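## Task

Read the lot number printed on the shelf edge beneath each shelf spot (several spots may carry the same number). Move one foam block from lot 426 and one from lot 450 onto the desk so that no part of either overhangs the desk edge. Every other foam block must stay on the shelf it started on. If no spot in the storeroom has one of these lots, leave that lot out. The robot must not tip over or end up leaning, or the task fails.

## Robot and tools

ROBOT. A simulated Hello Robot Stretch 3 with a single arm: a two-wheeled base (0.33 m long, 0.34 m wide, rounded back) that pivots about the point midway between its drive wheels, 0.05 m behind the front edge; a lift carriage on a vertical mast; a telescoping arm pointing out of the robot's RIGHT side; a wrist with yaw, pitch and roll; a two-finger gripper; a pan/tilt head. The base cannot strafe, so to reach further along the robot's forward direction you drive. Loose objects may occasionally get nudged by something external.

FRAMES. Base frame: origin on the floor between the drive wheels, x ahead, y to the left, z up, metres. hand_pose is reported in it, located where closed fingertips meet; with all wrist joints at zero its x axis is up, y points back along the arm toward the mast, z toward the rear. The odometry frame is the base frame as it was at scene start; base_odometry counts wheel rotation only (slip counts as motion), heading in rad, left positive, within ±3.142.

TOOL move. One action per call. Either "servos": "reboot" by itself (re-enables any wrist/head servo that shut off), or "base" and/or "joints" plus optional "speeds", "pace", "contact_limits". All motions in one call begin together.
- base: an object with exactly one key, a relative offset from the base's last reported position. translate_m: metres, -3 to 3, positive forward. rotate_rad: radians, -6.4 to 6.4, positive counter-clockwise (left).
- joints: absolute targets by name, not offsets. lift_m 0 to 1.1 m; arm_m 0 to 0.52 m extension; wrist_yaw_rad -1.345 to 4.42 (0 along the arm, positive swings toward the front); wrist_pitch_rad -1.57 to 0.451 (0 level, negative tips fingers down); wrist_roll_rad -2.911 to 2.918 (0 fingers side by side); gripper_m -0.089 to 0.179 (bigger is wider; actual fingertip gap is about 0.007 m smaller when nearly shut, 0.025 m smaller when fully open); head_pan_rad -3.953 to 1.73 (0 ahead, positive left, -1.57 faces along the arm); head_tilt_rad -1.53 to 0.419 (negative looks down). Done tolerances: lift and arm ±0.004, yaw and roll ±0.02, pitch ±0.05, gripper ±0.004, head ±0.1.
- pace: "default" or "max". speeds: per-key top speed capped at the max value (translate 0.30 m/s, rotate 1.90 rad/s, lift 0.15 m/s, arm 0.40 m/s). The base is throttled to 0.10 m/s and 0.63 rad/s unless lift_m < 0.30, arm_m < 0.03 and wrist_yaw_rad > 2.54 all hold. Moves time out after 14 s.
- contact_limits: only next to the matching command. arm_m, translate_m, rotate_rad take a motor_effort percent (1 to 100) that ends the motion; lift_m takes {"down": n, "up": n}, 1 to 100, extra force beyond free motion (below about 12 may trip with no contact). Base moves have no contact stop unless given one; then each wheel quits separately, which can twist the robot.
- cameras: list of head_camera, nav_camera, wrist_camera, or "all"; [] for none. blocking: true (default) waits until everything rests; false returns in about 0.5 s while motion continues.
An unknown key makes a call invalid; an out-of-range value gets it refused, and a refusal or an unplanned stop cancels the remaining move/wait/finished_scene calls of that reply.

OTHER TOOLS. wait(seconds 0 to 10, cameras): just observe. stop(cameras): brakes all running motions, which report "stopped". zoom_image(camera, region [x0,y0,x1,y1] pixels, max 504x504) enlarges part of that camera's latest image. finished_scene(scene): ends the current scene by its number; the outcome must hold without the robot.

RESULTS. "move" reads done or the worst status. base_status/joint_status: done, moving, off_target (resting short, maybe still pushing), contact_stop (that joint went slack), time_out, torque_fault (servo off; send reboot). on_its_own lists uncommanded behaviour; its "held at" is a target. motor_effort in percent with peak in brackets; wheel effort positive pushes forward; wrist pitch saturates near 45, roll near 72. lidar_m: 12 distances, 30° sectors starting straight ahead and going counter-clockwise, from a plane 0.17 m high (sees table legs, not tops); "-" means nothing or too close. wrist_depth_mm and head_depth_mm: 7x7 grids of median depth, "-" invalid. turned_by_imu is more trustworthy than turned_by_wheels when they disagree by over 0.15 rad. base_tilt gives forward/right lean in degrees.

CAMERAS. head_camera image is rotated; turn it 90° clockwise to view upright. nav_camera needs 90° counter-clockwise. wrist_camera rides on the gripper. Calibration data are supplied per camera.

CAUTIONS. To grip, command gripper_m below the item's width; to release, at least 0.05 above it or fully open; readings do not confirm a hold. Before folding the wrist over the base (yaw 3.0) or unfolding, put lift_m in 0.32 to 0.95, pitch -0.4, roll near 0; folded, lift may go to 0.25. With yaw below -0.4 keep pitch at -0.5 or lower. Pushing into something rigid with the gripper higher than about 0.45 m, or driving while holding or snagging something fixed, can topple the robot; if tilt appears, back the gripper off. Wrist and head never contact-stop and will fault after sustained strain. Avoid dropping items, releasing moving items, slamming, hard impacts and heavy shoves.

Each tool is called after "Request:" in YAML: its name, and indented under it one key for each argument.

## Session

Request:
move:
  joints: {"head_pan_rad":-1.57,"head_tilt_rad":-0.35}
  pace: "max"
  cameras: ["head_camera","nav_camera"]

Request:
move:
  joints: {"head_pan_rad":0}
  pace: "max"
  cameras: ["head_camera","nav_camera"]

Request:
move:
  joints: {"head_pan_rad":1.57}
  pace: "max"
  cameras: ["head_camera","nav_camera"]

Request:
move:
  joints: {"head_pan_rad":-3.14}
  pace: "max"
  cameras: ["head_camera","nav_camera"]

Scene clock: 2.07 s.
move: done
base_odometry: x=+0.000 y=+0.000 heading=+0.000
turned_by_wheels: +0.000
turned_by_imu: +0.000
base_tilt: forward=-0.3 right=-1.2
lidar_m: 0.84 0.77 0.78 0.96 1.17 1.16 1.57 1.48 1.13 1.38 3.09 1.31
head_depth_mm: 1511 1556 1604 1646 1212 940 1321 / 1648 1718 1768 1805 1209 1691 1478 / 1828 1909 1971 1988 1201 1737 1477 / 2038 2143 2252 1992 1337 1807 1458 / 2348 2468 2589 1932 2208 1859 1459 / 2725 2888 3077 2943 2579 1853 1445 / 2759 2859 3047 3158 2509 1847 1442
base_status: not commanded
joint_positions: lift_m=+0.306 arm_m=+0.001 wrist_yaw_rad=+2.853 wrist_pitch_rad=-0.337 wrist_roll_rad=+0.000 gripper_m=+0.037 head_pan_rad=-1.578 head_tilt_rad=-0.353
joint_status: all done
measured_speeds: translate_m=+0.000 rotate_rad=+0.000 lift_m=+0.000 arm_m=+0.000 wrist_yaw_rad=+0.000 wrist_pitch_rad=+0.000 wrist_roll_rad=+0.000 head_pan_rad=+0.024 head_tilt_rad=+0.000
motor_effort: left_wheel=-0.1(0.5) right_wheel=+0.2(1.2) lift_m=+26.5(27.3) arm_m=-11.3(11.3) wrist_yaw_rad=+0.3(2.2) wrist_pitch_rad=+2.1(2.2) wrist_roll_rad=+0.0(0.3) gripper_m=+0.2(1.0) head_pan_rad=+3.5(5.8) head_tilt_rad=-0.5(6.7)
hand_pose: x=+0.0453 y=+0.0786 z=+0.3376 quat_wxyz=(+0.218, +0.707, +0.017, +0.673) (m; base frame)
wrist_depth_mm: 133 - - - - - - / 136 - - - - - - / 144 - - - - - - / 156 186 868 868 832 - - / 169 180 733 670 666 684 660 / 574 193 126 565 129 573 571 / 503 205 315 495 482 490 490
pictures: head_camera (sideways), nav_camera (sideways)
camera_calibration:
head_camera: T_world_to_cam=[[-0.0440804, 0.296034, -0.95416, 1.25749], [0.997179, -0.0450482, -0.0600442, 0.0717181], [-0.0607583, -0.954115, -0.293213, 0.337593], [0, 0, 0, 1]] pos_world=[0.00442651, -0.0469267, 1.30314]
nav_camera: T_world_to_cam=[[0.0146536, -0.320886, 0.947004, -1.18954], [-0.999888, -0.00765141, 0.0128793, 0.0395419], [0.00311314, -0.947087, -0.320962, 0.370956], [0, 0, 0, 1]] pos_world=[0.0558135, -0.030076, 1.24505]

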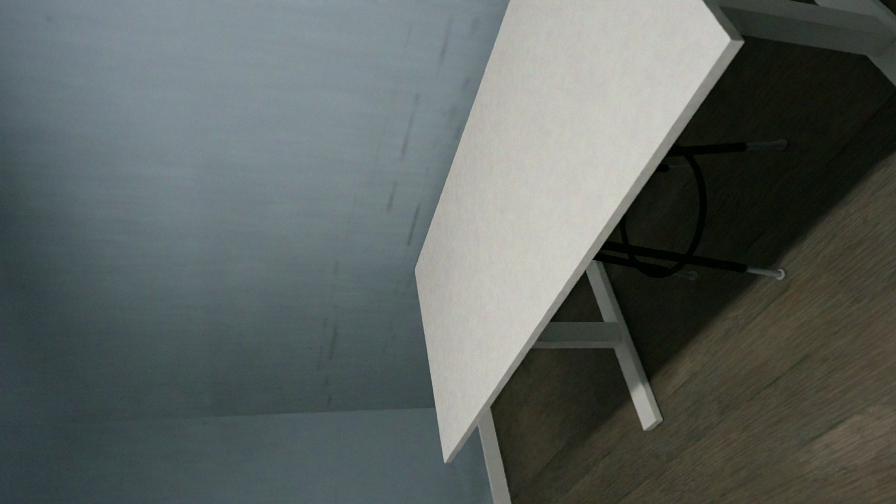

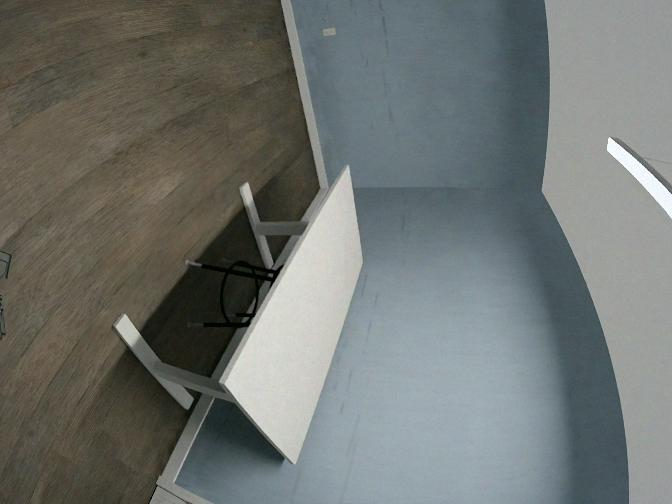

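Scene clock: 4.13 s.
move: done
base_odometry: x=+0.000 y=+0.000 heading=+0.000
turned_by_wheels: +0.000
turned_by_imu: +0.000
base_tilt: forward=-0.2 right=-1.2
lidar_m: 0.84 0.77 0.78 0.96 1.17 1.17 1.58 1.48 1.13 1.37 3.08 1.31
head_depth_mm: 1076 1177 1276 1424 1568 1725 1489 / 979 1054 1139 1236 1354 1502 1477 / 891 952 1021 1098 1194 1300 1387 / 820 871 928 996 1070 1153 1259 / 761 802 852 904 963 1038 1119 / 707 743 784 830 880 939 1006 / 661 693 726 767 821 872 934
base_status: not commanded
joint_positions: lift_m=+0.306 arm_m=+0.001 wrist_yaw_rad=+2.853 wrist_pitch_rad=-0.337 wrist_roll_rad=+0.000 gripper_m=+0.037 head_pan_rad=+0.008 head_tilt_rad=-0.353
joint_status: all done
measured_speeds: translate_m=+0.000 rotate_rad=+0.000 lift_m=+0.000 arm_m=+0.000 wrist_yaw_rad=+0.000 wrist_pitch_rad=+0.000 wrist_roll_rad=+0.000 head_pan_rad=-0.024 head_tilt_rad=+0.000
motor_effort: left_wheel=-0.3(0.8) right_wheel=+0.5(1.2) lift_m=+25.8(27.1) arm_m=-12.5(13.0) wrist_yaw_rad=+0.0(1.9) wrist_pitch_rad=+2.1(2.2) wrist_roll_rad=-0.3(0.3) gripper_m=+0.3(0.9) head_pan_rad=-2.4(5.5) head_tilt_rad=+4.0(4.7)
hand_pose: x=+0.0453 y=+0.0786 z=+0.3376 quat_wxyz=(+0.218, +0.707, +0.017, +0.673) (m; base frame)
wrist_depth_mm: 134 - - - - - - / 136 - - - - - - / 144 - - - - - - / 155 186 887 880 819 - - / 169 181 723 668 664 686 654 / 572 193 126 560 129 577 566 / 512 205 313 496 482 490 490
pictures: head_camera (sideways), nav_camera (sideways)
camera_calibration:
head_camera: T_world_to_cam=[[-0.295323, -0.0486983, -0.954156, 1.25904], [0.0294984, 0.997759, -0.0600539, 0.0776347], [0.954942, -0.0458814, -0.293225, 0.331343], [0, 0, 0, 1]] pos_world=[0.0531198, -0.000945102, 1.30314]
nav_camera: T_world_to_cam=[[0.320633, 0.0196598, 0.946999, -1.1914], [0.0232429, -0.999647, 0.0128832, 0.0332198], [0.946918, 0.0178803, -0.320977, 0.365205], [0, 0, 0, 1]] pos_world=[0.0354109, 0.0501008, 1.24505]

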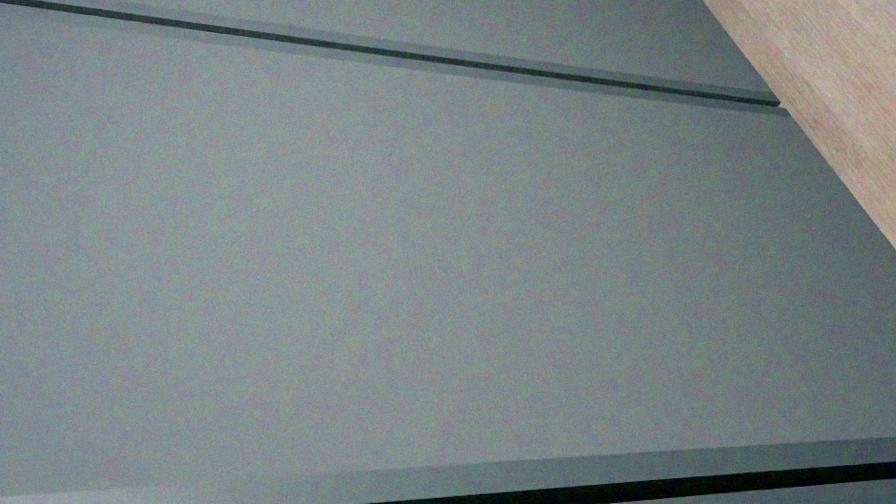

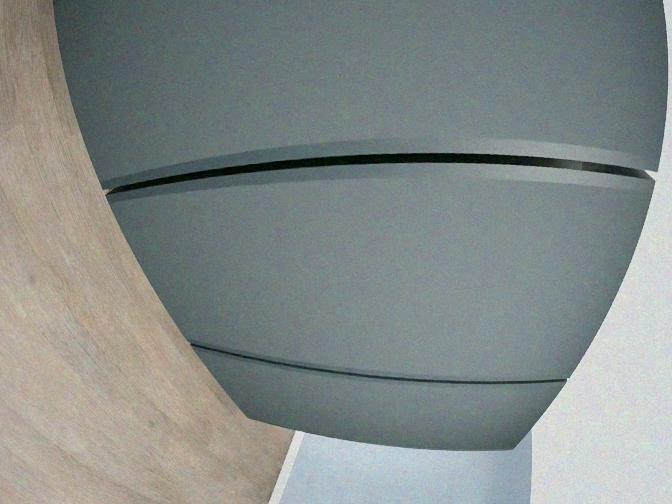

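Scene clock: 6.20 s.
move: done
base_odometry: x=+0.000 y=+0.000 heading=+0.000
turned_by_wheels: +0.000
turned_by_imu: +0.000
base_tilt: forward=-0.1 right=-1.2
lidar_m: 0.84 0.77 0.78 0.96 1.17 1.16 1.57 1.48 1.13 1.38 3.09 1.31
head_depth_mm: 757 781 808 836 868 903 945 / 835 862 895 934 971 1021 1067 / 921 965 1008 1059 1106 1173 1220 / 1042 1090 1148 1203 1269 1354 1383 / 1156 1213 1291 1371 1454 1568 1462 / 1270 1313 1446 1478 1540 1690 1463 / 1411 1468 1551 1615 1528 1678 1404
base_status: not commanded
joint_positions: lift_m=+0.306 arm_m=+0.001 wrist_yaw_rad=+2.853 wrist_pitch_rad=-0.337 wrist_roll_rad=+0.000 gripper_m=+0.037 head_pan_rad=+1.578 head_tilt_rad=-0.350
joint_status: all done
measured_speeds: translate_m=+0.000 rotate_rad=+0.000 lift_m=+0.000 arm_m=+0.000 wrist_yaw_rad=+0.000 wrist_pitch_rad=+0.000 wrist_roll_rad=+0.000 head_pan_rad=-0.024 head_tilt_rad=+0.000
motor_effort: left_wheel=-0.2(0.6) right_wheel=+0.5(1.5) lift_m=+26.3(27.1) arm_m=-12.3(12.9) wrist_yaw_rad=-0.4(2.2) wrist_pitch_rad=+2.0(2.1) wrist_roll_rad=+0.1(0.3) gripper_m=+0.2(1.2) head_pan_rad=-3.3(6.9) head_tilt_rad=+5.2(6.1)
hand_pose: x=+0.0453 y=+0.0786 z=+0.3376 quat_wxyz=(+0.218, +0.707, +0.017, +0.673) (m; base frame)
wrist_depth_mm: 133 - - - - - - / 137 - - - - - - / 145 - - - - - - / 155 186 879 869 812 - - / 169 181 730 671 663 689 651 / 570 193 126 562 129 574 569 / 505 204 314 500 483 497 498
pictures: head_camera (sideways), nav_camera (sideways)
camera_calibration:
head_camera: T_world_to_cam=[[0.0484033, -0.292636, -0.954998, 1.25812], [-0.997736, 0.0305231, -0.0599225, 0.0836948], [0.0466849, 0.955737, -0.290496, 0.333339], [0, 0, 0, 1]] pos_world=[0.00704649, 0.0470309, 1.30335]
nav_camera: T_world_to_cam=[[-0.0193593, 0.317954, 0.947908, -1.19054], [0.999667, 0.0223541, 0.0129182, 0.0272363], [-0.0170823, 0.947843, -0.318281, 0.367585], [0, 0, 0, 1]] pos_world=[-0.0439961, 0.0295157, 1.24517]

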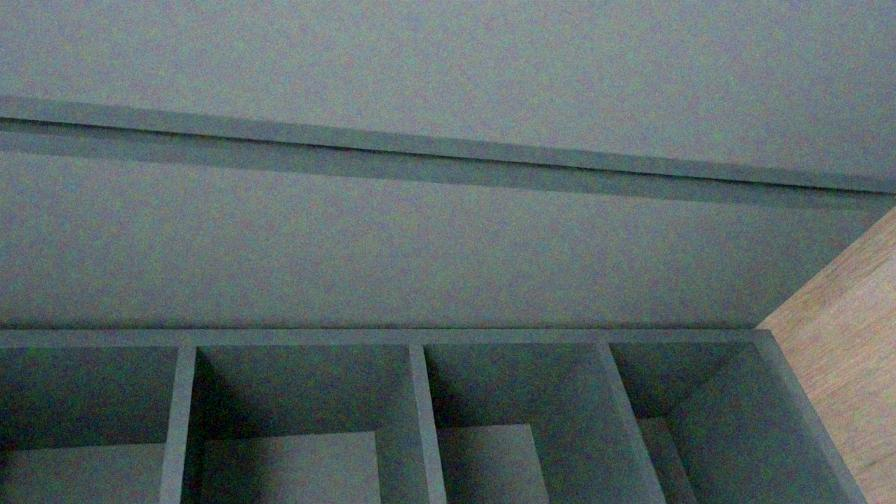

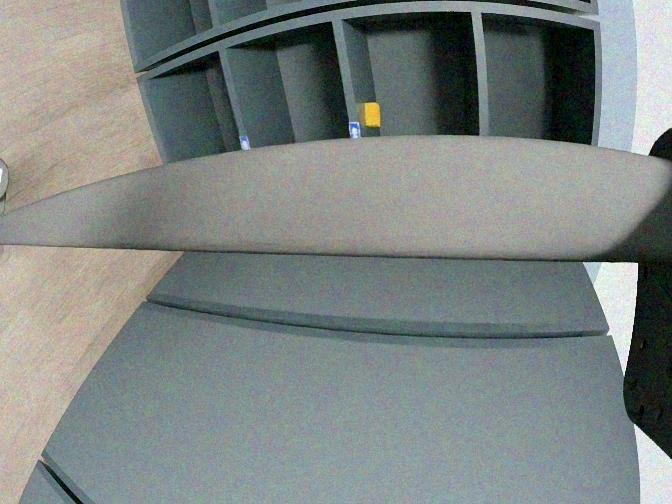

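Scene clock: 9.40 s.
move: done
base_odometry: x=+0.000 y=+0.000 heading=+0.000
turned_by_wheels: +0.000
turned_by_imu: +0.000
base_tilt: forward=-0.4 right=-1.2
lidar_m: 0.84 0.77 0.78 0.96 1.17 1.17 1.58 1.49 1.13 1.38 3.09 1.31
head_depth_mm: 1547 1604 1693 1724 1616 1736 1441 / 1404 1497 1619 1749 1755 1794 1491 / 1799 1867 1580 1668 1745 1786 1475 / 1688 1781 1886 2035 2185 1888 1472 / 1541 1638 1725 1835 1951 1869 1459 / 1422 1483 1566 1667 1751 1801 1455 / 1328 1392 1451 1539 1621 1701 1457
base_status: not commanded
joint_positions: lift_m=+0.306 arm_m=+0.001 wrist_yaw_rad=+2.853 wrist_pitch_rad=-0.337 wrist_roll_rad=+0.000 gripper_m=+0.037 head_pan_rad=-3.148 head_tilt_rad=-0.350
joint_status: all done
measured_speeds: translate_m=+0.000 rotate_rad=+0.000 lift_m=+0.000 arm_m=+0.000 wrist_yaw_rad=+0.000 wrist_pitch_rad=+0.000 wrist_roll_rad=+0.000 head_pan_rad=+0.024 head_tilt_rad=+0.000
motor_effort: left_wheel=-0.2(0.9) right_wheel=+0.2(1.3) lift_m=+26.8(27.4) arm_m=-12.0(12.9) wrist_yaw_rad=-1.0(2.2) wrist_pitch_rad=+2.0(2.2) wrist_roll_rad=-0.1(0.3) gripper_m=+0.5(1.0) head_pan_rad=+3.5(6.2) head_tilt_rad=+4.2(6.2)
hand_pose: x=+0.0453 y=+0.0786 z=+0.3376 quat_wxyz=(+0.218, +0.707, +0.017, +0.673) (m; base frame)
wrist_depth_mm: 133 - - - - - - / 136 - - - - - - / 144 - - - - - - / 156 186 878 870 823 - - / 170 181 732 670 672 686 655 / 567 194 126 563 128 575 573 / 506 205 313 501 477 494 494
pictures: head_camera (sideways), nav_camera (sideways)
camera_calibration:
head_camera: T_world_to_cam=[[0.292987, 0.0443397, -0.955088, 1.2567], [-0.0443946, -0.997216, -0.0599141, 0.0779432], [-0.955085, 0.0599548, -0.290202, 0.33913], [0, 0, 0, 1]] pos_world=[-0.0408382, 0.00167198, 1.30335]
nav_camera: T_world_to_cam=[[-0.31788, -0.0149414, 0.948013, -1.18883], [-0.00845891, 0.999881, 0.0129225, 0.0334178], [-0.948093, -0.00391134, -0.317968, 0.372894], [0, 0, 0, 1]] pos_world=[-0.0240853, -0.0497182, 1.24517]

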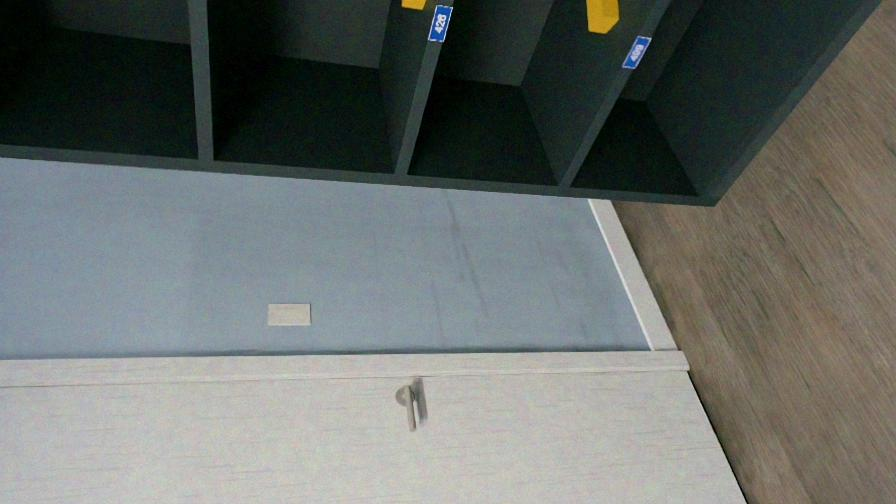

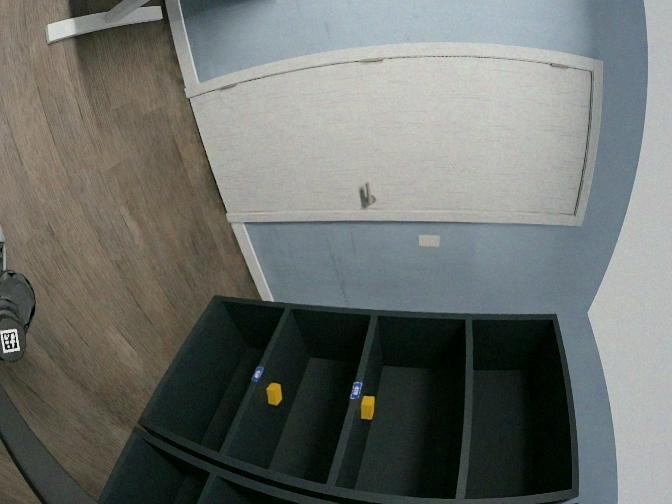

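Request:
move:
  joints: {"head_pan_rad": -3.7, "head_tilt_rad": -0.35}
  pace: "max"
  cameras: ["head_camera", "nav_camera"]

Request:
zoom_image:
  camera: "head_camera"
  region: [400, 0, 840, 500]

Request:
move:
  joints: {"head_pan_rad": 1.72, "head_tilt_rad": -0.35}
  pace: "max"
  cameras: ["head_camera"]

Request:
zoom_image:
  camera: "head_camera"
  region: [400, 0, 840, 500]

Scene clock: 62.83 s.
move: done
base_odometry: x=+0.000 y=+0.000 heading=+0.000
turned_by_wheels: +0.000
turned_by_imu: +0.000
base_tilt: forward=-0.3 right=-1.4
lidar_m: 0.85 0.77 0.78 0.96 1.17 1.16 1.57 1.48 1.13 1.38 3.09 1.31
head_depth_mm: 1320 1376 1451 1407 1567 1609 1411 / 1008 1124 1348 1383 1512 1657 1397 / 1396 1354 1529 1202 1266 1374 1408 / 1446 1501 1610 1692 1566 1775 1457 / 1495 1558 1678 1763 1548 1766 1461 / 1559 1624 1708 1860 1722 1750 1450 / 1497 1542 1627 1656 1681 1698 1448
base_status: not commanded
joint_positions: lift_m=+0.306 arm_m=+0.001 wrist_yaw_rad=+2.853 wrist_pitch_rad=-0.337 wrist_roll_rad=+0.000 gripper_m=+0.037 head_pan_rad=-3.711 head_tilt_rad=-0.350
joint_status: all done
measured_speeds: all 0
motor_effort: left_wheel=-0.3(0.6) right_wheel=+0.6(1.4) lift_m=+26.5(26.6) arm_m=-11.6(12.3) wrist_yaw_rad=+0.2(1.8) wrist_pitch_rad=+2.1(2.1) wrist_roll_rad=+0.1(0.3) gripper_m=+0.6(0.8) head_pan_rad=-2.0(4.4) head_tilt_rad=+3.8(6.3)
hand_pose: x=+0.0453 y=+0.0786 z=+0.3376 quat_wxyz=(+0.218, +0.707, +0.017, +0.673) (m; base frame)
wrist_depth_mm: 134 - - - - - - / 136 - - - - - - / 145 - - - - - - / 156 186 876 864 837 - - / 170 180 735 674 656 689 659 / 572 193 126 566 129 572 573 / 502 205 315 497 480 492 492
pictures: head_camera (sideways), nav_camera (sideways)
camera_calibration:
head_camera: T_world_to_cam=[[0.2715, -0.118757, -0.955084, 1.25684], [-0.569403, -0.819872, -0.0599191, 0.0810882], [-0.77593, 0.560096, -0.290216, 0.338018], [0, 0, 0, 1]] pos_world=[-0.0327831, 0.0264183, 1.30335]
nav_camera: T_world_to_cam=[[-0.27687, 0.156907, 0.94801, -1.18911], [0.526108, 0.85032, 0.0129137, 0.0301411], [-0.804086, 0.502331, -0.317978, 0.371947], [0, 0, 0, 1]] pos_world=[-0.0460078, -0.0258911, 1.24517]

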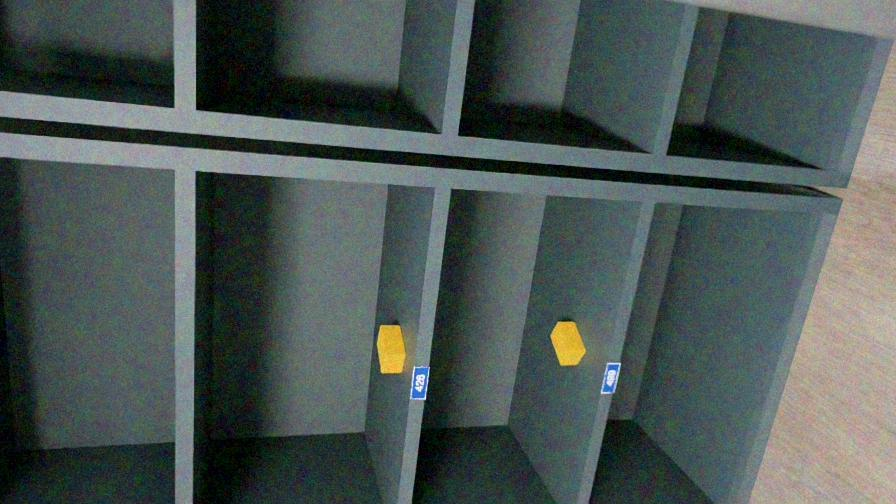

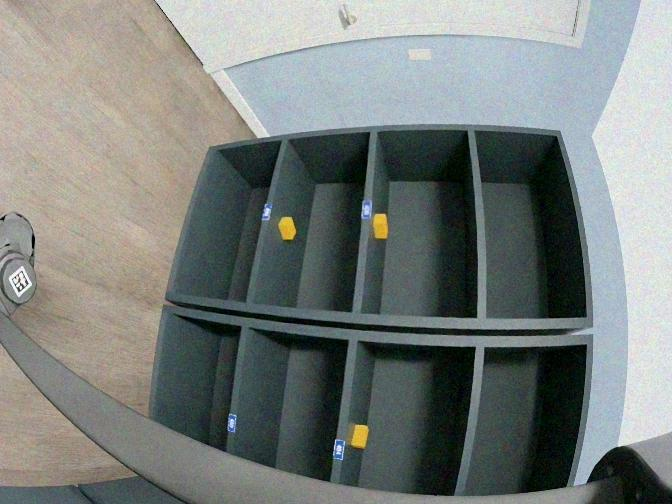

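Scaled by 1.008 from the camera's 896x504 image, which has a finer 1280x720 frame.

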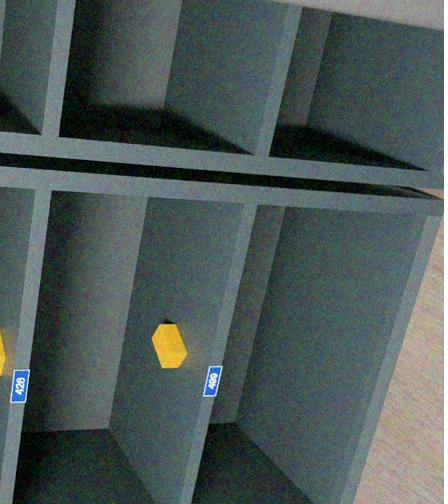

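Scene clock: 64.57 s.
move: done
base_odometry: x=+0.000 y=+0.000 heading=+0.000
turned_by_wheels: +0.000
turned_by_imu: +0.000
base_tilt: forward=-0.3 right=-1.1
lidar_m: 0.84 0.77 0.78 0.96 1.18 1.16 1.57 1.48 1.13 1.37 3.09 1.31
head_depth_mm: 918 942 966 996 1032 1048 1082 / 1046 1077 1115 1147 1184 1226 1273 / 1169 1220 1273 1350 1415 1478 1432 / 1340 1376 1457 1472 1518 1637 1471 / 1448 1524 1625 1719 1555 1755 1456 / 1421 1474 1567 - - - - / - - - - - - -
base_status: not commanded
joint_positions: lift_m=+0.306 arm_m=+0.001 wrist_yaw_rad=+2.853 wrist_pitch_rad=-0.337 wrist_roll_rad=+0.000 gripper_m=+0.037 head_pan_rad=+1.790 head_tilt_rad=-0.350
joint_status: all done
joint sent to its limit — head_pan_rad, upper limit.
measured_speeds: all 0
motor_effort: left_wheel=-0.1(0.6) right_wheel=+0.5(1.0) lift_m=+26.7(27.0) arm_m=-12.0(12.3) wrist_yaw_rad=-0.2(1.9) wrist_pitch_rad=+2.1(2.1) wrist_roll_rad=-0.1(0.4) gripper_m=+0.1(1.1) head_pan_rad=+23.3(36.6) head_tilt_rad=+3.7(6.6)
hand_pose: x=+0.0453 y=+0.0786 z=+0.3376 quat_wxyz=(+0.218, +0.707, +0.017, +0.673) (m; base frame)
wrist_depth_mm: 134 - - - - - - / 136 - - - - - - / 145 - - - - - - / 155 186 876 858 817 - - / 170 181 724 661 665 690 658 / 569 193 126 561 129 568 574 / 511 205 312 496 483 492 494
pictures: head_camera (sideways)
camera_calibration:
head_camera: T_world_to_cam=[[0.108864, -0.275622, -0.955082, 1.25782], [-0.981825, -0.18007, -0.0599471, 0.0836551], [-0.155459, 0.944249, -0.290216, 0.334287], [0, 0, 0, 1]] pos_world=[-0.00282869, 0.0460956, 1.30335]

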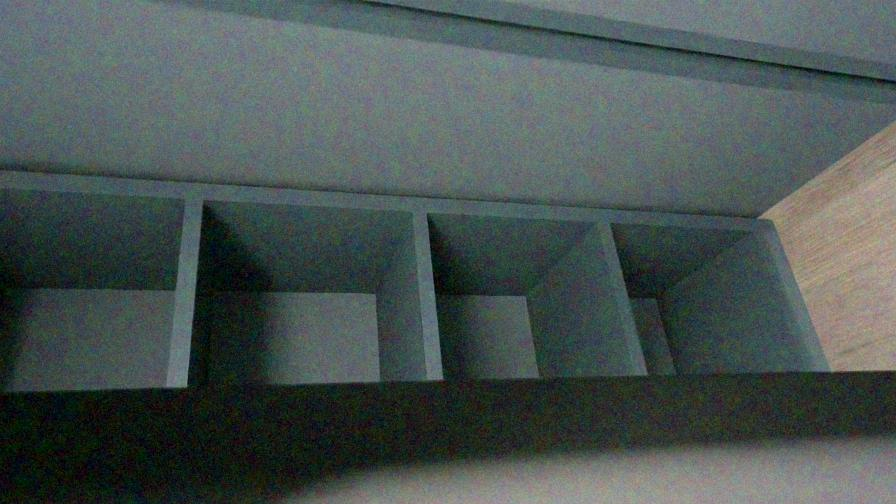

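Scaled by 1.008 from the camera's 896x504 image, which has a finer 1280x720 frame.

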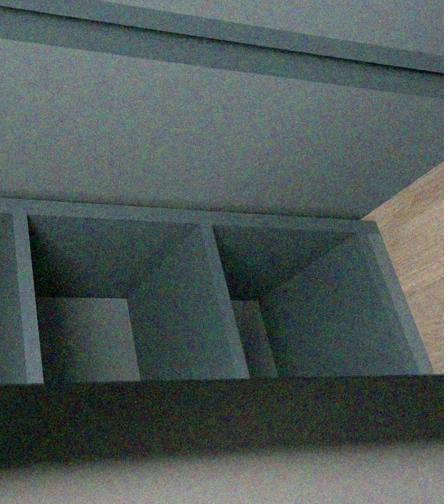

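Request:
move:
  joints: {"head_pan_rad": -3.95, "head_tilt_rad": -0.35}
  pace: "max"
  cameras: ["head_camera"]

Request:
zoom_image:
  camera: "head_camera"
  region: [380, 0, 660, 160]

Request:
zoom_image:
  camera: "head_camera"
  region: [380, 160, 660, 320]

Request:
zoom_image:
  camera: "head_camera"
  region: [380, 320, 660, 504]

Scene clock: 78.07 s.
move: done
base_odometry: x=+0.000 y=+0.000 heading=+0.000
turned_by_wheels: +0.000
turned_by_imu: +0.000
base_tilt: forward=-0.3 right=-1.1
lidar_m: 0.85 0.77 0.78 0.96 1.17 1.16 1.58 1.48 1.13 1.38 3.10 1.31
head_depth_mm: - - - - 1529 1613 1448 / - - - - - - - / - - - - - - - / 1363 1425 1530 1508 - - - / 1344 1150 1488 1272 1392 1576 1420 / 992 1054 1241 1270 1381 1566 1417 / 1360 1405 1511 1616 1519 1676 1409
base_status: not commanded
joint_positions: lift_m=+0.306 arm_m=+0.001 wrist_yaw_rad=+2.853 wrist_pitch_rad=-0.337 wrist_roll_rad=+0.000 gripper_m=+0.037 head_pan_rad=-4.047 head_tilt_rad=-0.350
joint_status: all done
measured_speeds: all 0
motor_effort: left_wheel=-0.2(0.6) right_wheel=+0.2(1.4) lift_m=+26.1(27.3) arm_m=-12.1(12.3) wrist_yaw_rad=+0.0(2.0) wrist_pitch_rad=+2.1(2.2) wrist_roll_rad=-0.1(0.4) gripper_m=+0.6(1.1) head_pan_rad=-13.0(29.1) head_tilt_rad=+2.7(6.5)
hand_pose: x=+0.0453 y=+0.0786 z=+0.3376 quat_wxyz=(+0.218, +0.707, +0.017, +0.673) (m; base frame)
wrist_depth_mm: 133 - - - - - - / 136 - - - - - - / 144 - - - - - - / 155 186 860 867 814 - - / 169 180 730 673 677 684 656 / 571 193 126 557 128 573 570 / 503 205 313 495 485 488 491
pictures: head_camera (sideways)
camera_calibration:
head_camera: T_world_to_cam=[[0.217108, -0.20168, -0.955086, 1.25718], [-0.808044, -0.586067, -0.0599269, 0.0825631], [-0.547658, 0.784762, -0.290206, 0.336615], [0, 0, 0, 1]] pos_world=[-0.0218793, 0.0377721, 1.30335]

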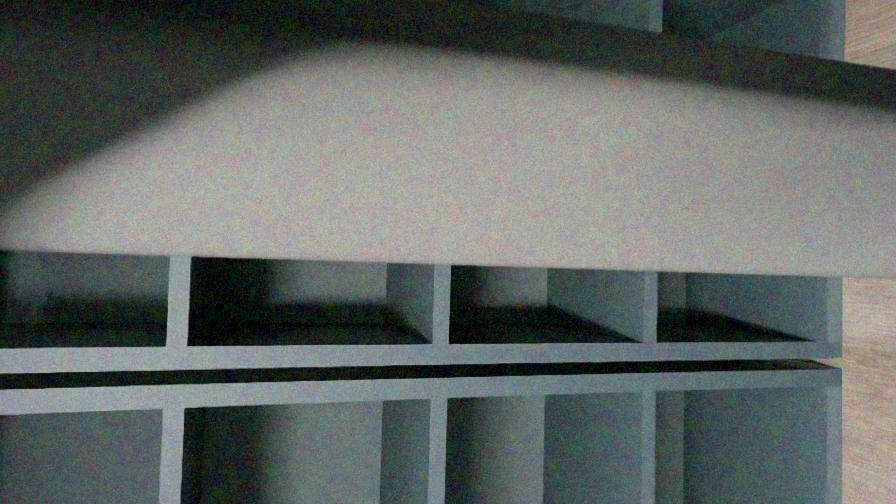

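Scaled by 1.800 from the camera's 896x504 image, which has a finer 1280x720 frame.

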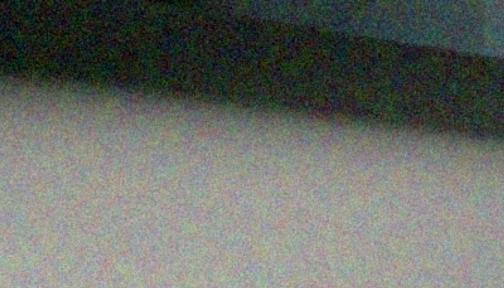

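Scaled by 1.800 from the camera's 896x504 image, which has a finer 1280x720 frame.

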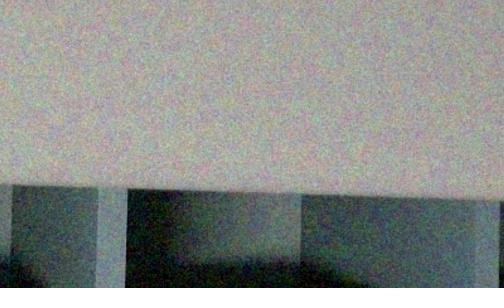

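Scaled by 1.800 from the camera's 896x504 image, which has a finer 1280x720 frame.

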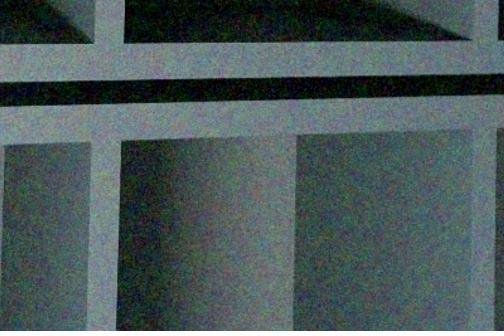

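Request:
move:
  joints: {"head_pan_rad": -3.75, "head_tilt_rad": -0.25}
  pace: "max"
  cameras: ["nav_camera"]

Request:
zoom_image:
  camera: "nav_camera"
  region: [200, 380, 400, 504]

Request:
move:
  joints: {"head_pan_rad": 1.72, "head_tilt_rad": -0.25}
  pace: "max"
  cameras: ["nav_camera"]

Request:
zoom_image:
  camera: "nav_camera"
  region: [200, 0, 400, 150]

Scene clock: 102.27 s.
move: done
base_odometry: x=+0.000 y=+0.000 heading=+0.000
turned_by_wheels: +0.000
turned_by_imu: +0.000
base_tilt: forward=-0.3 right=-1.1
lidar_m: 0.84 0.77 0.78 0.96 1.18 1.16 1.57 1.48 1.13 1.38 3.08 1.31
head_depth_mm: 1364 1398 1450 1483 1544 1311 1546 / 1170 1422 1469 1469 1599 1366 1538 / 1108 1078 1108 1159 1204 1259 1356 / 1356 1536 1592 1612 1692 1507 1530 / 1366 1575 1629 1657 1758 1496 1528 / 1381 1631 1698 1722 1801 1759 1518 / 1403 1661 1693 1659 1744 1749 1523
base_status: not commanded
joint_positions: lift_m=+0.306 arm_m=+0.001 wrist_yaw_rad=+2.853 wrist_pitch_rad=-0.337 wrist_roll_rad=+0.000 gripper_m=+0.037 head_pan_rad=-3.743 head_tilt_rad=-0.250
joint_status: all done
measured_speeds: all 0
motor_effort: left_wheel=-0.3(0.6) right_wheel=+0.4(0.9) lift_m=+26.5(27.0) arm_m=-11.6(12.1) wrist_yaw_rad=-0.8(2.2) wrist_pitch_rad=+2.0(2.2) wrist_roll_rad=+0.2(0.2) gripper_m=+0.2(0.7) head_pan_rad=+2.1(4.3) head_tilt_rad=+6.5(6.9)
hand_pose: x=+0.0453 y=+0.0786 z=+0.3376 quat_wxyz=(+0.218, +0.707, +0.017, +0.673) (m; base frame)
wrist_depth_mm: 134 - - - - - - / 136 - - - - - - / 145 - - - - - - / 156 186 885 879 828 - - / 169 181 737 675 666 684 654 / 580 193 126 565 129 573 574 / 502 204 316 499 483 492 493
pictures: nav_camera (sideways)
camera_calibration:
nav_camera: T_world_to_cam=[[-0.192827, 0.111643, 0.974861, -1.22468], [0.554426, 0.832109, 0.014371, 0.0281193], [-0.809586, 0.543259, -0.222351, 0.247567], [0, 0, 0, 1]] pos_world=[-0.0513153, -0.0211649, 1.24853]

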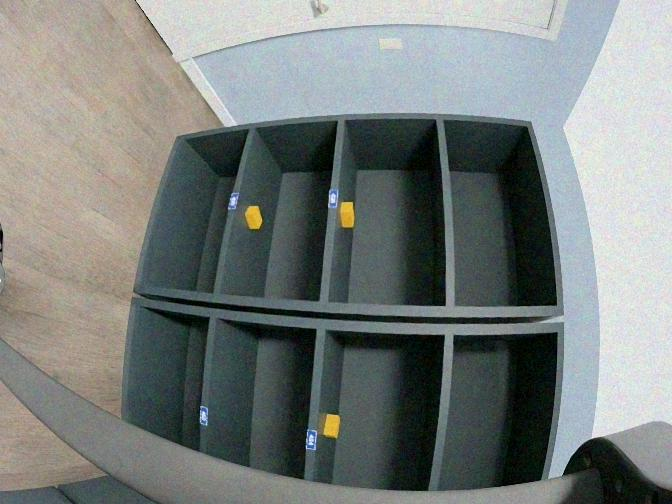

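Scaled by 2.520 from the camera's 672x504 image, which has a finer 792x594 frame.

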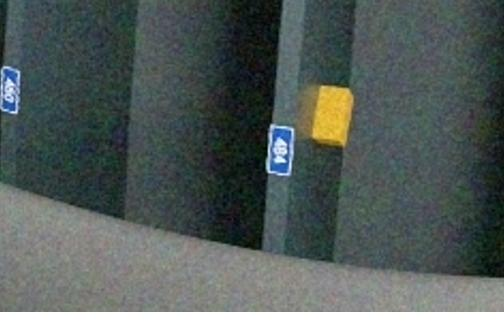

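Scene clock: 104.00 s.
move: done
base_odometry: x=+0.000 y=+0.000 heading=+0.000
turned_by_wheels: +0.000
turned_by_imu: +0.000
base_tilt: forward=-0.4 right=-1.2
lidar_m: 0.84 0.77 0.78 0.96 1.17 1.17 1.57 1.48 1.13 1.38 3.10 1.31
head_depth_mm: 935 945 964 976 1001 1019 1026 / 1079 1091 1111 1131 1148 1173 1205 / 1213 1240 1282 1331 1362 1403 1435 / 1393 1419 1435 1433 1540 1498 1513 / 1507 1552 1629 1625 1723 1501 1518 / - 1493 1567 1572 - - - / - - - - - - -
base_status: not commanded
joint_positions: lift_m=+0.306 arm_m=+0.001 wrist_yaw_rad=+2.853 wrist_pitch_rad=-0.337 wrist_roll_rad=+0.000 gripper_m=+0.037 head_pan_rad=+1.790 head_tilt_rad=-0.250
joint_status: all done
joint sent to its limit — head_pan_rad, upper limit.
measured_speeds: all 0
motor_effort: left_wheel=+0.2(0.5) right_wheel=+1.2(1.2) lift_m=+26.3(27.1) arm_m=-11.2(11.9) wrist_yaw_rad=+0.1(1.5) wrist_pitch_rad=+2.0(2.2) wrist_roll_rad=-0.1(0.3) gripper_m=+0.3(1.0) head_pan_rad=+22.8(36.1) head_tilt_rad=+4.4(9.9)
hand_pose: x=+0.0453 y=+0.0786 z=+0.3376 quat_wxyz=(+0.218, +0.707, +0.017, +0.673) (m; base frame)
wrist_depth_mm: 133 - - - - - - / 136 - - - - - - / 144 - - - - - - / 156 186 870 881 807 - - / 169 181 723 668 665 687 659 / 575 193 126 562 129 579 575 / 504 205 312 504 484 497 492
pictures: nav_camera (sideways)
camera_calibration:
nav_camera: T_world_to_cam=[[-0.0648214, 0.212446, 0.97502, -1.22566], [0.972878, 0.230873, 0.0143742, 0.0254774], [-0.222052, 0.949507, -0.22165, 0.24302], [0, 0, 0, 1]] pos_world=[-0.0502719, 0.0237547, 1.24854]

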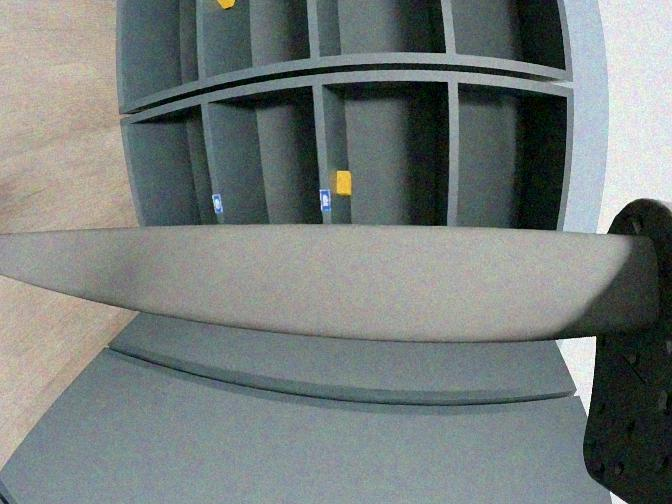

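Scaled by 2.520 from the camera's 672x504 image, which has a finer 792x594 frame.

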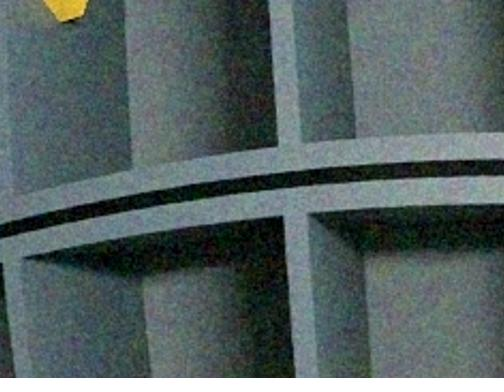

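Request:
zoom_image:
  camera: "nav_camera"
  region: [195, 180, 355, 230]

Request:
zoom_image:
  camera: "nav_camera"
  region: [200, 188, 240, 218]

Scaled by 3.150 from the camera's 672x504 image, which has a finer 792x594 frame.

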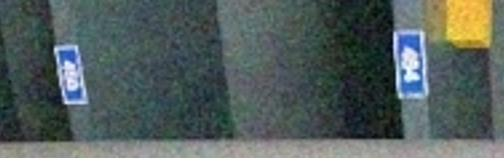

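Scaled by 12.600 from the camera's 672x504 image, which has a finer 792x594 frame.

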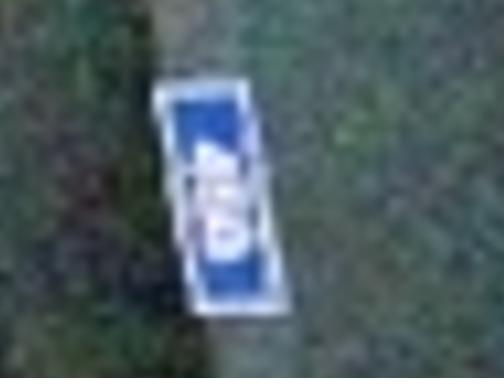

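Request:
move:
  base: {"translate_m": -0.88}
  joints: {"lift_m": 0.28, "head_pan_rad": -2.2, "head_tilt_rad": -0.5}
  pace: "max"
  cameras: []

Request:
move:
  base: {"rotate_rad": -2.548}
  pace: "max"
  cameras: ["head_camera"]

Request:
move:
  joints: {"lift_m": 0.8, "wrist_pitch_rad": -0.4, "wrist_roll_rad": 0}
  pace: "max"
  cameras: ["head_camera"]

Request:
zoom_image:
  camera: "head_camera"
  region: [400, 0, 840, 500]

Request:
move:
  joints: {"wrist_yaw_rad": 0, "gripper_m": 0.179, "lift_m": 1.04, "head_pan_rad": -1.57}
  pace: "max"
  cameras: []

Request:
move:
  joints: {"wrist_pitch_rad": -0.17}
  pace: "max"
  cameras: ["head_camera", "wrist_camera"]

Scene clock: 133.70 s.
move: done
base_odometry: x=-0.880 y=+0.000 heading=+0.000
turned_by_wheels: +0.000
turned_by_imu: +0.000
base_tilt: forward=-0.3 right=-1.4
lidar_m: 1.59 1.45 1.47 0.76 1.06 0.72 0.90 0.81 0.82 1.04 1.07 2.46
head_depth_mm: 639 683 738 802 877 971 1084 / 655 704 760 829 908 1005 1129 / 669 720 778 854 942 1049 1181 / 686 741 808 883 975 1087 1213 / 704 763 831 912 1011 1143 1247 / 726 787 858 944 1059 1177 1277 / 740 802 880 991 1118 1275 1287
base_status: done
joint_positions: lift_m=+0.280 arm_m=+0.001 wrist_yaw_rad=+2.853 wrist_pitch_rad=-0.338 wrist_roll_rad=+0.000 gripper_m=+0.037 head_pan_rad=-2.201 head_tilt_rad=-0.500
joint_status: all done
measured_speeds: all 0
motor_effort: left_wheel=-0.8(15.2) right_wheel=-7.8(13.8) lift_m=+27.0(29.9) arm_m=-10.7(11.7) wrist_yaw_rad=-1.4(1.6) wrist_pitch_rad=+2.2(2.3) wrist_roll_rad=+0.1(0.4) gripper_m=+0.1(1.0) head_pan_rad=+3.0(5.3) head_tilt_rad=-3.4(7.6)
hand_pose: x=+0.0453 y=+0.0785 z=+0.3110 quat_wxyz=(+0.218, +0.707, +0.018, +0.673) (m; base frame)
wrist_depth_mm: 133 935 - - - - - / 136 - - - - - - / 144 163 901 - - - - / 155 166 789 813 805 809 793 / 167 181 686 631 623 647 640 / 539 194 126 529 129 540 542 / 474 206 285 453 453 466 462
pictures: none
No camera images: "cameras" was empty.

Scene clock: 136.37 s.
move: done
base_odometry: x=-0.880 y=+0.000 heading=-2.547
turned_by_wheels: -2.548
turned_by_imu: -2.502
base_tilt: forward=-0.4 right=-1.3
lidar_m: 0.81 0.83 1.07 1.44 2.18 1.54 1.46 1.49 0.76 1.06 0.72 0.85
head_depth_mm: 1302 1418 1422 1571 1660 1631 1322 / 1057 1491 1178 1677 1443 1573 1325 / 877 1352 1276 1596 1246 1516 1309 / 647 700 767 855 966 1076 1242 / 663 721 787 821 969 1009 1176 / 757 845 923 798 1130 940 1210 / 875 962 1021 736 1168 934 1143
base_status: done
joint_positions: lift_m=+0.280 arm_m=+0.001 wrist_yaw_rad=+2.853 wrist_pitch_rad=-0.338 wrist_roll_rad=+0.000 gripper_m=+0.037 head_pan_rad=-2.200 head_tilt_rad=-0.500
joint_status: not commanded
measured_speeds: all 0
motor_effort: left_wheel=+6.5(15.4) right_wheel=-8.5(15.4) lift_m=+23.4(27.6) arm_m=-11.6(13.0) wrist_yaw_rad=+0.7(1.7) wrist_pitch_rad=+2.2(2.3) wrist_roll_rad=+0.1(0.3) gripper_m=+0.3(0.9) head_pan_rad=+3.4(3.8) head_tilt_rad=-4.6(4.6)
hand_pose: x=+0.0453 y=+0.0785 z=+0.3110 quat_wxyz=(+0.218, +0.707, +0.018, +0.673) (m; base frame)
wrist_depth_mm: 134 - - - - - - / 136 - - - - - - / 145 - - - - - - / 155 186 815 821 816 802 766 / 171 181 682 623 625 647 634 / 537 193 126 529 128 538 540 / 477 207 285 458 458 464 464
pictures: head_camera (sideways)
camera_calibration:
head_camera: T_world_to_cam=[[0.21706, 0.376892, -0.900465, 1.1859], [0.789746, -0.609987, -0.0649406, 0.0792938], [-0.573748, -0.697043, -0.430053, 0.518786], [0, 0, 0, 1]] pos_world=[-0.0223814, -0.0369716, 1.29611]

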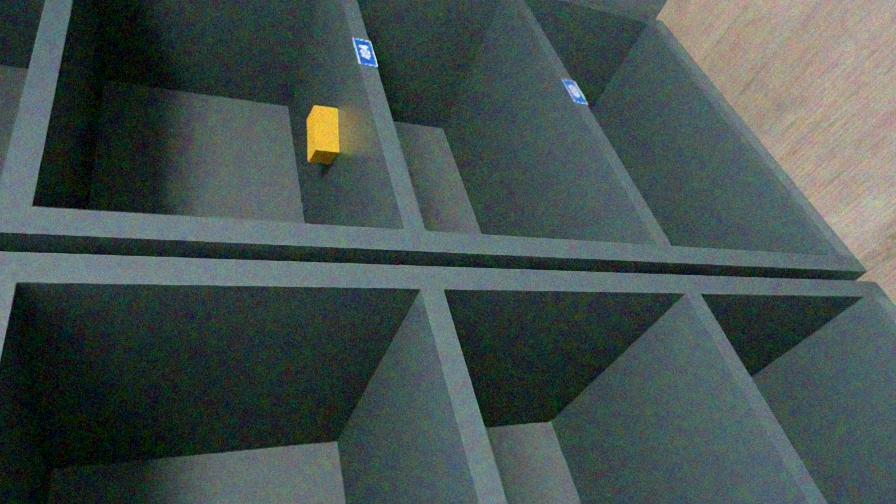

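Scene clock: 140.63 s.
move: done
base_odometry: x=-0.880 y=+0.000 heading=-2.547
turned_by_wheels: +0.000
turned_by_imu: +0.000
base_tilt: forward=-0.3 right=-1.1
lidar_m: 0.81 0.83 1.07 1.44 2.18 1.53 1.45 1.49 0.76 1.06 0.72 0.85
head_depth_mm: 1299 1408 1427 1555 1669 1634 1318 / 1060 1492 1182 1690 1430 1570 1326 / 881 1354 1275 1595 1243 1515 1310 / 646 700 768 855 965 1075 1245 / 660 721 788 821 968 1006 1176 / 757 845 926 794 1127 939 1218 / 877 966 1017 734 1161 932 1155
base_status: not commanded
joint_positions: lift_m=+0.800 arm_m=+0.001 wrist_yaw_rad=+2.853 wrist_pitch_rad=-0.413 wrist_roll_rad=+0.000 gripper_m=+0.037 head_pan_rad=-2.200 head_tilt_rad=-0.500
joint_status: all done
measured_speeds: all 0
motor_effort: left_wheel=+6.2(7.0) right_wheel=-9.0(10.0) lift_m=+26.5(32.2) arm_m=-10.6(12.6) wrist_yaw_rad=-0.5(2.1) wrist_pitch_rad=+2.0(4.1) wrist_roll_rad=+0.2(1.3) gripper_m=+0.8(1.0) head_pan_rad=+2.9(3.6) head_tilt_rad=-3.7(4.1)
hand_pose: x=+0.0428 y=+0.0701 z=+0.8138 quat_wxyz=(+0.243, +0.705, +0.044, +0.664) (m; base frame)
wrist_depth_mm: 133 - - - - - - / 138 - - - - - - / 150 - - - - - - / 163 182 - - - - - / - 191 - - - - - / - 207 126 - 128 - - / - - 944 990 966 982 945
pictures: head_camera (sideways)
camera_calibration:
head_camera: T_world_to_cam=[[0.21706, 0.376892, -0.900465, 1.1859], [0.789746, -0.609987, -0.0649406, 0.0792938], [-0.573748, -0.697043, -0.430053, 0.518786], [0, 0, 0, 1]] pos_world=[-0.0223814, -0.0369716, 1.29611]

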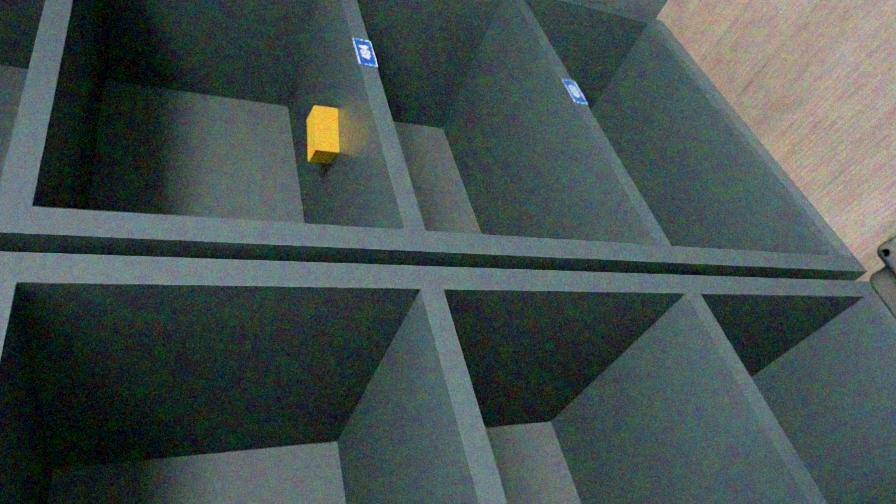

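Scaled by 1.008 from the camera's 896x504 image, which has a finer 1280x720 frame.

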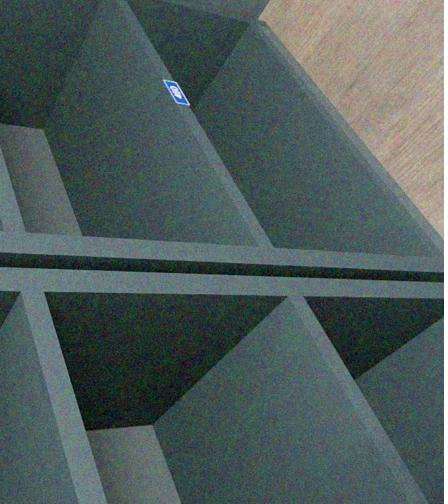

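Scene clock: 143.03 s.
move: done
base_odometry: x=-0.880 y=+0.000 heading=-2.547
turned_by_wheels: +0.000
turned_by_imu: +0.000
base_tilt: forward=-0.3 right=-1.2
lidar_m: 0.81 0.83 1.07 1.44 2.17 1.53 1.45 1.49 0.76 1.06 0.72 0.85
head_depth_mm: 830 960 1020 - - - - / 855 955 1034 836 - - - / 878 949 1025 827 - - - / 875 942 1010 715 1178 - 1199 / 867 936 1009 704 1192 913 1194 / 865 932 1001 700 1116 937 1185 / 860 925 985 692 1155 934 1155
base_status: not commanded
joint_positions: lift_m=+1.040 arm_m=+0.001 wrist_yaw_rad=+0.003 wrist_pitch_rad=-0.414 wrist_roll_rad=+0.000 gripper_m=+0.179 head_pan_rad=-1.568 head_tilt_rad=-0.500
joint_status: all done
measured_speeds: all 0
motor_effort: left_wheel=+6.1(6.7) right_wheel=-8.7(10.0) lift_m=+25.9(33.2) arm_m=-9.6(10.9) wrist_yaw_rad=-2.5(7.6) wrist_pitch_rad=+2.1(2.1) wrist_roll_rad=+0.1(0.3) gripper_m=+0.7(83.8) head_pan_rad=-3.1(5.6) head_tilt_rad=-2.1(3.7)
hand_pose: x=-0.0209 y=-0.3705 z=+1.0536 quat_wxyz=(+0.693, +0.146, -0.691, -0.145) (m; base frame)
wrist_depth_mm: - - - - - - - / - - - 480 - - - / - - - 416 - - - / - - - - - 963 - / - 142 - - - 871 - / - 126 - 752 - - - / - - - - - - 105
pictures: none
No camera images: "cameras" was empty.

Scene clock: 143.90 s.
move: done
base_odometry: x=-0.880 y=+0.000 heading=-2.547
turned_by_wheels: +0.000
turned_by_imu: +0.000
base_tilt: forward=-0.3 right=-1.4
lidar_m: 0.81 0.83 1.06 1.44 2.18 1.54 1.46 1.49 0.76 1.06 0.72 0.85
head_depth_mm: 830 964 1026 - - - - / 857 953 1027 837 - - - / 879 951 1020 - - - - / 871 946 1015 726 - - 1196 / 870 938 1007 707 1191 943 1194 / 864 933 1000 699 1160 940 1195 / 857 931 986 690 1164 929 1155
base_status: not commanded
joint_positions: lift_m=+1.040 arm_m=+0.001 wrist_yaw_rad=+0.003 wrist_pitch_rad=-0.194 wrist_roll_rad=+0.000 gripper_m=+0.179 head_pan_rad=-1.569 head_tilt_rad=-0.500
joint_status: all done
measured_speeds: all 0
motor_effort: left_wheel=+5.8(6.5) right_wheel=-8.5(9.2) lift_m=+23.7(26.3) arm_m=-9.2(10.0) wrist_yaw_rad=-3.0(4.7) wrist_pitch_rad=+3.9(5.3) wrist_roll_rad=-0.2(0.3) gripper_m=+0.5(1.0) head_pan_rad=-3.4(3.8) head_tilt_rad=-2.4(3.5)
hand_pose: x=-0.0208 y=-0.3924 z=+1.1058 quat_wxyz=(+0.704, +0.070, -0.703, -0.068) (m; base frame)
wrist_depth_mm: - - - - - 738 - / - - - - - - - / - - - - - - - / - - - 495 - - - / - 142 - 418 - - - / - 126 - - - 918 - / - - - - - - 105
pictures: head_camera (sideways), wrist_camera
camera_calibration:
head_camera: T_world_to_cam=[[-0.0468721, 0.432381, -0.900472, 1.18751], [0.997525, -0.027038, -0.0649069, 0.0780356], [-0.0524115, -0.901286, -0.430043, 0.515593], [0, 0, 0, 1]] pos_world=[0.00484184, -0.0466519, 1.29611]
wrist_camera: T_world_to_cam=[[-0.99887, -0.044563, -0.0165457, -0.0133178], [-0.00190033, 0.385228, -0.92282, 1.20408], [0.0474974, -0.921745, -0.384877, 0.231065], [0, 0, 0, 1]] pos_world=[-0.0219896, -0.251456, 1.19986]

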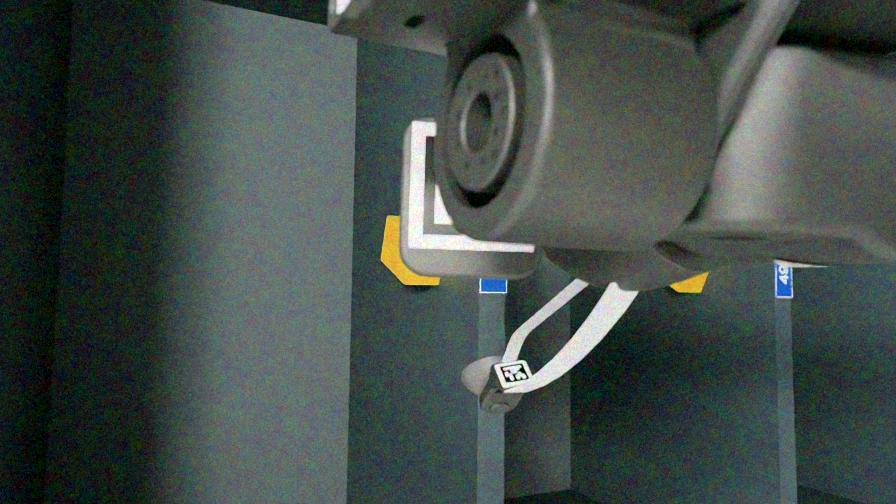

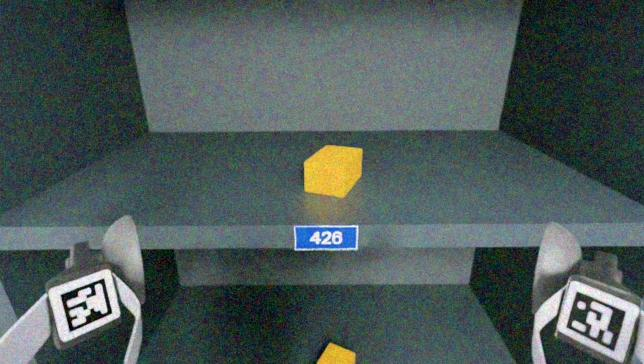

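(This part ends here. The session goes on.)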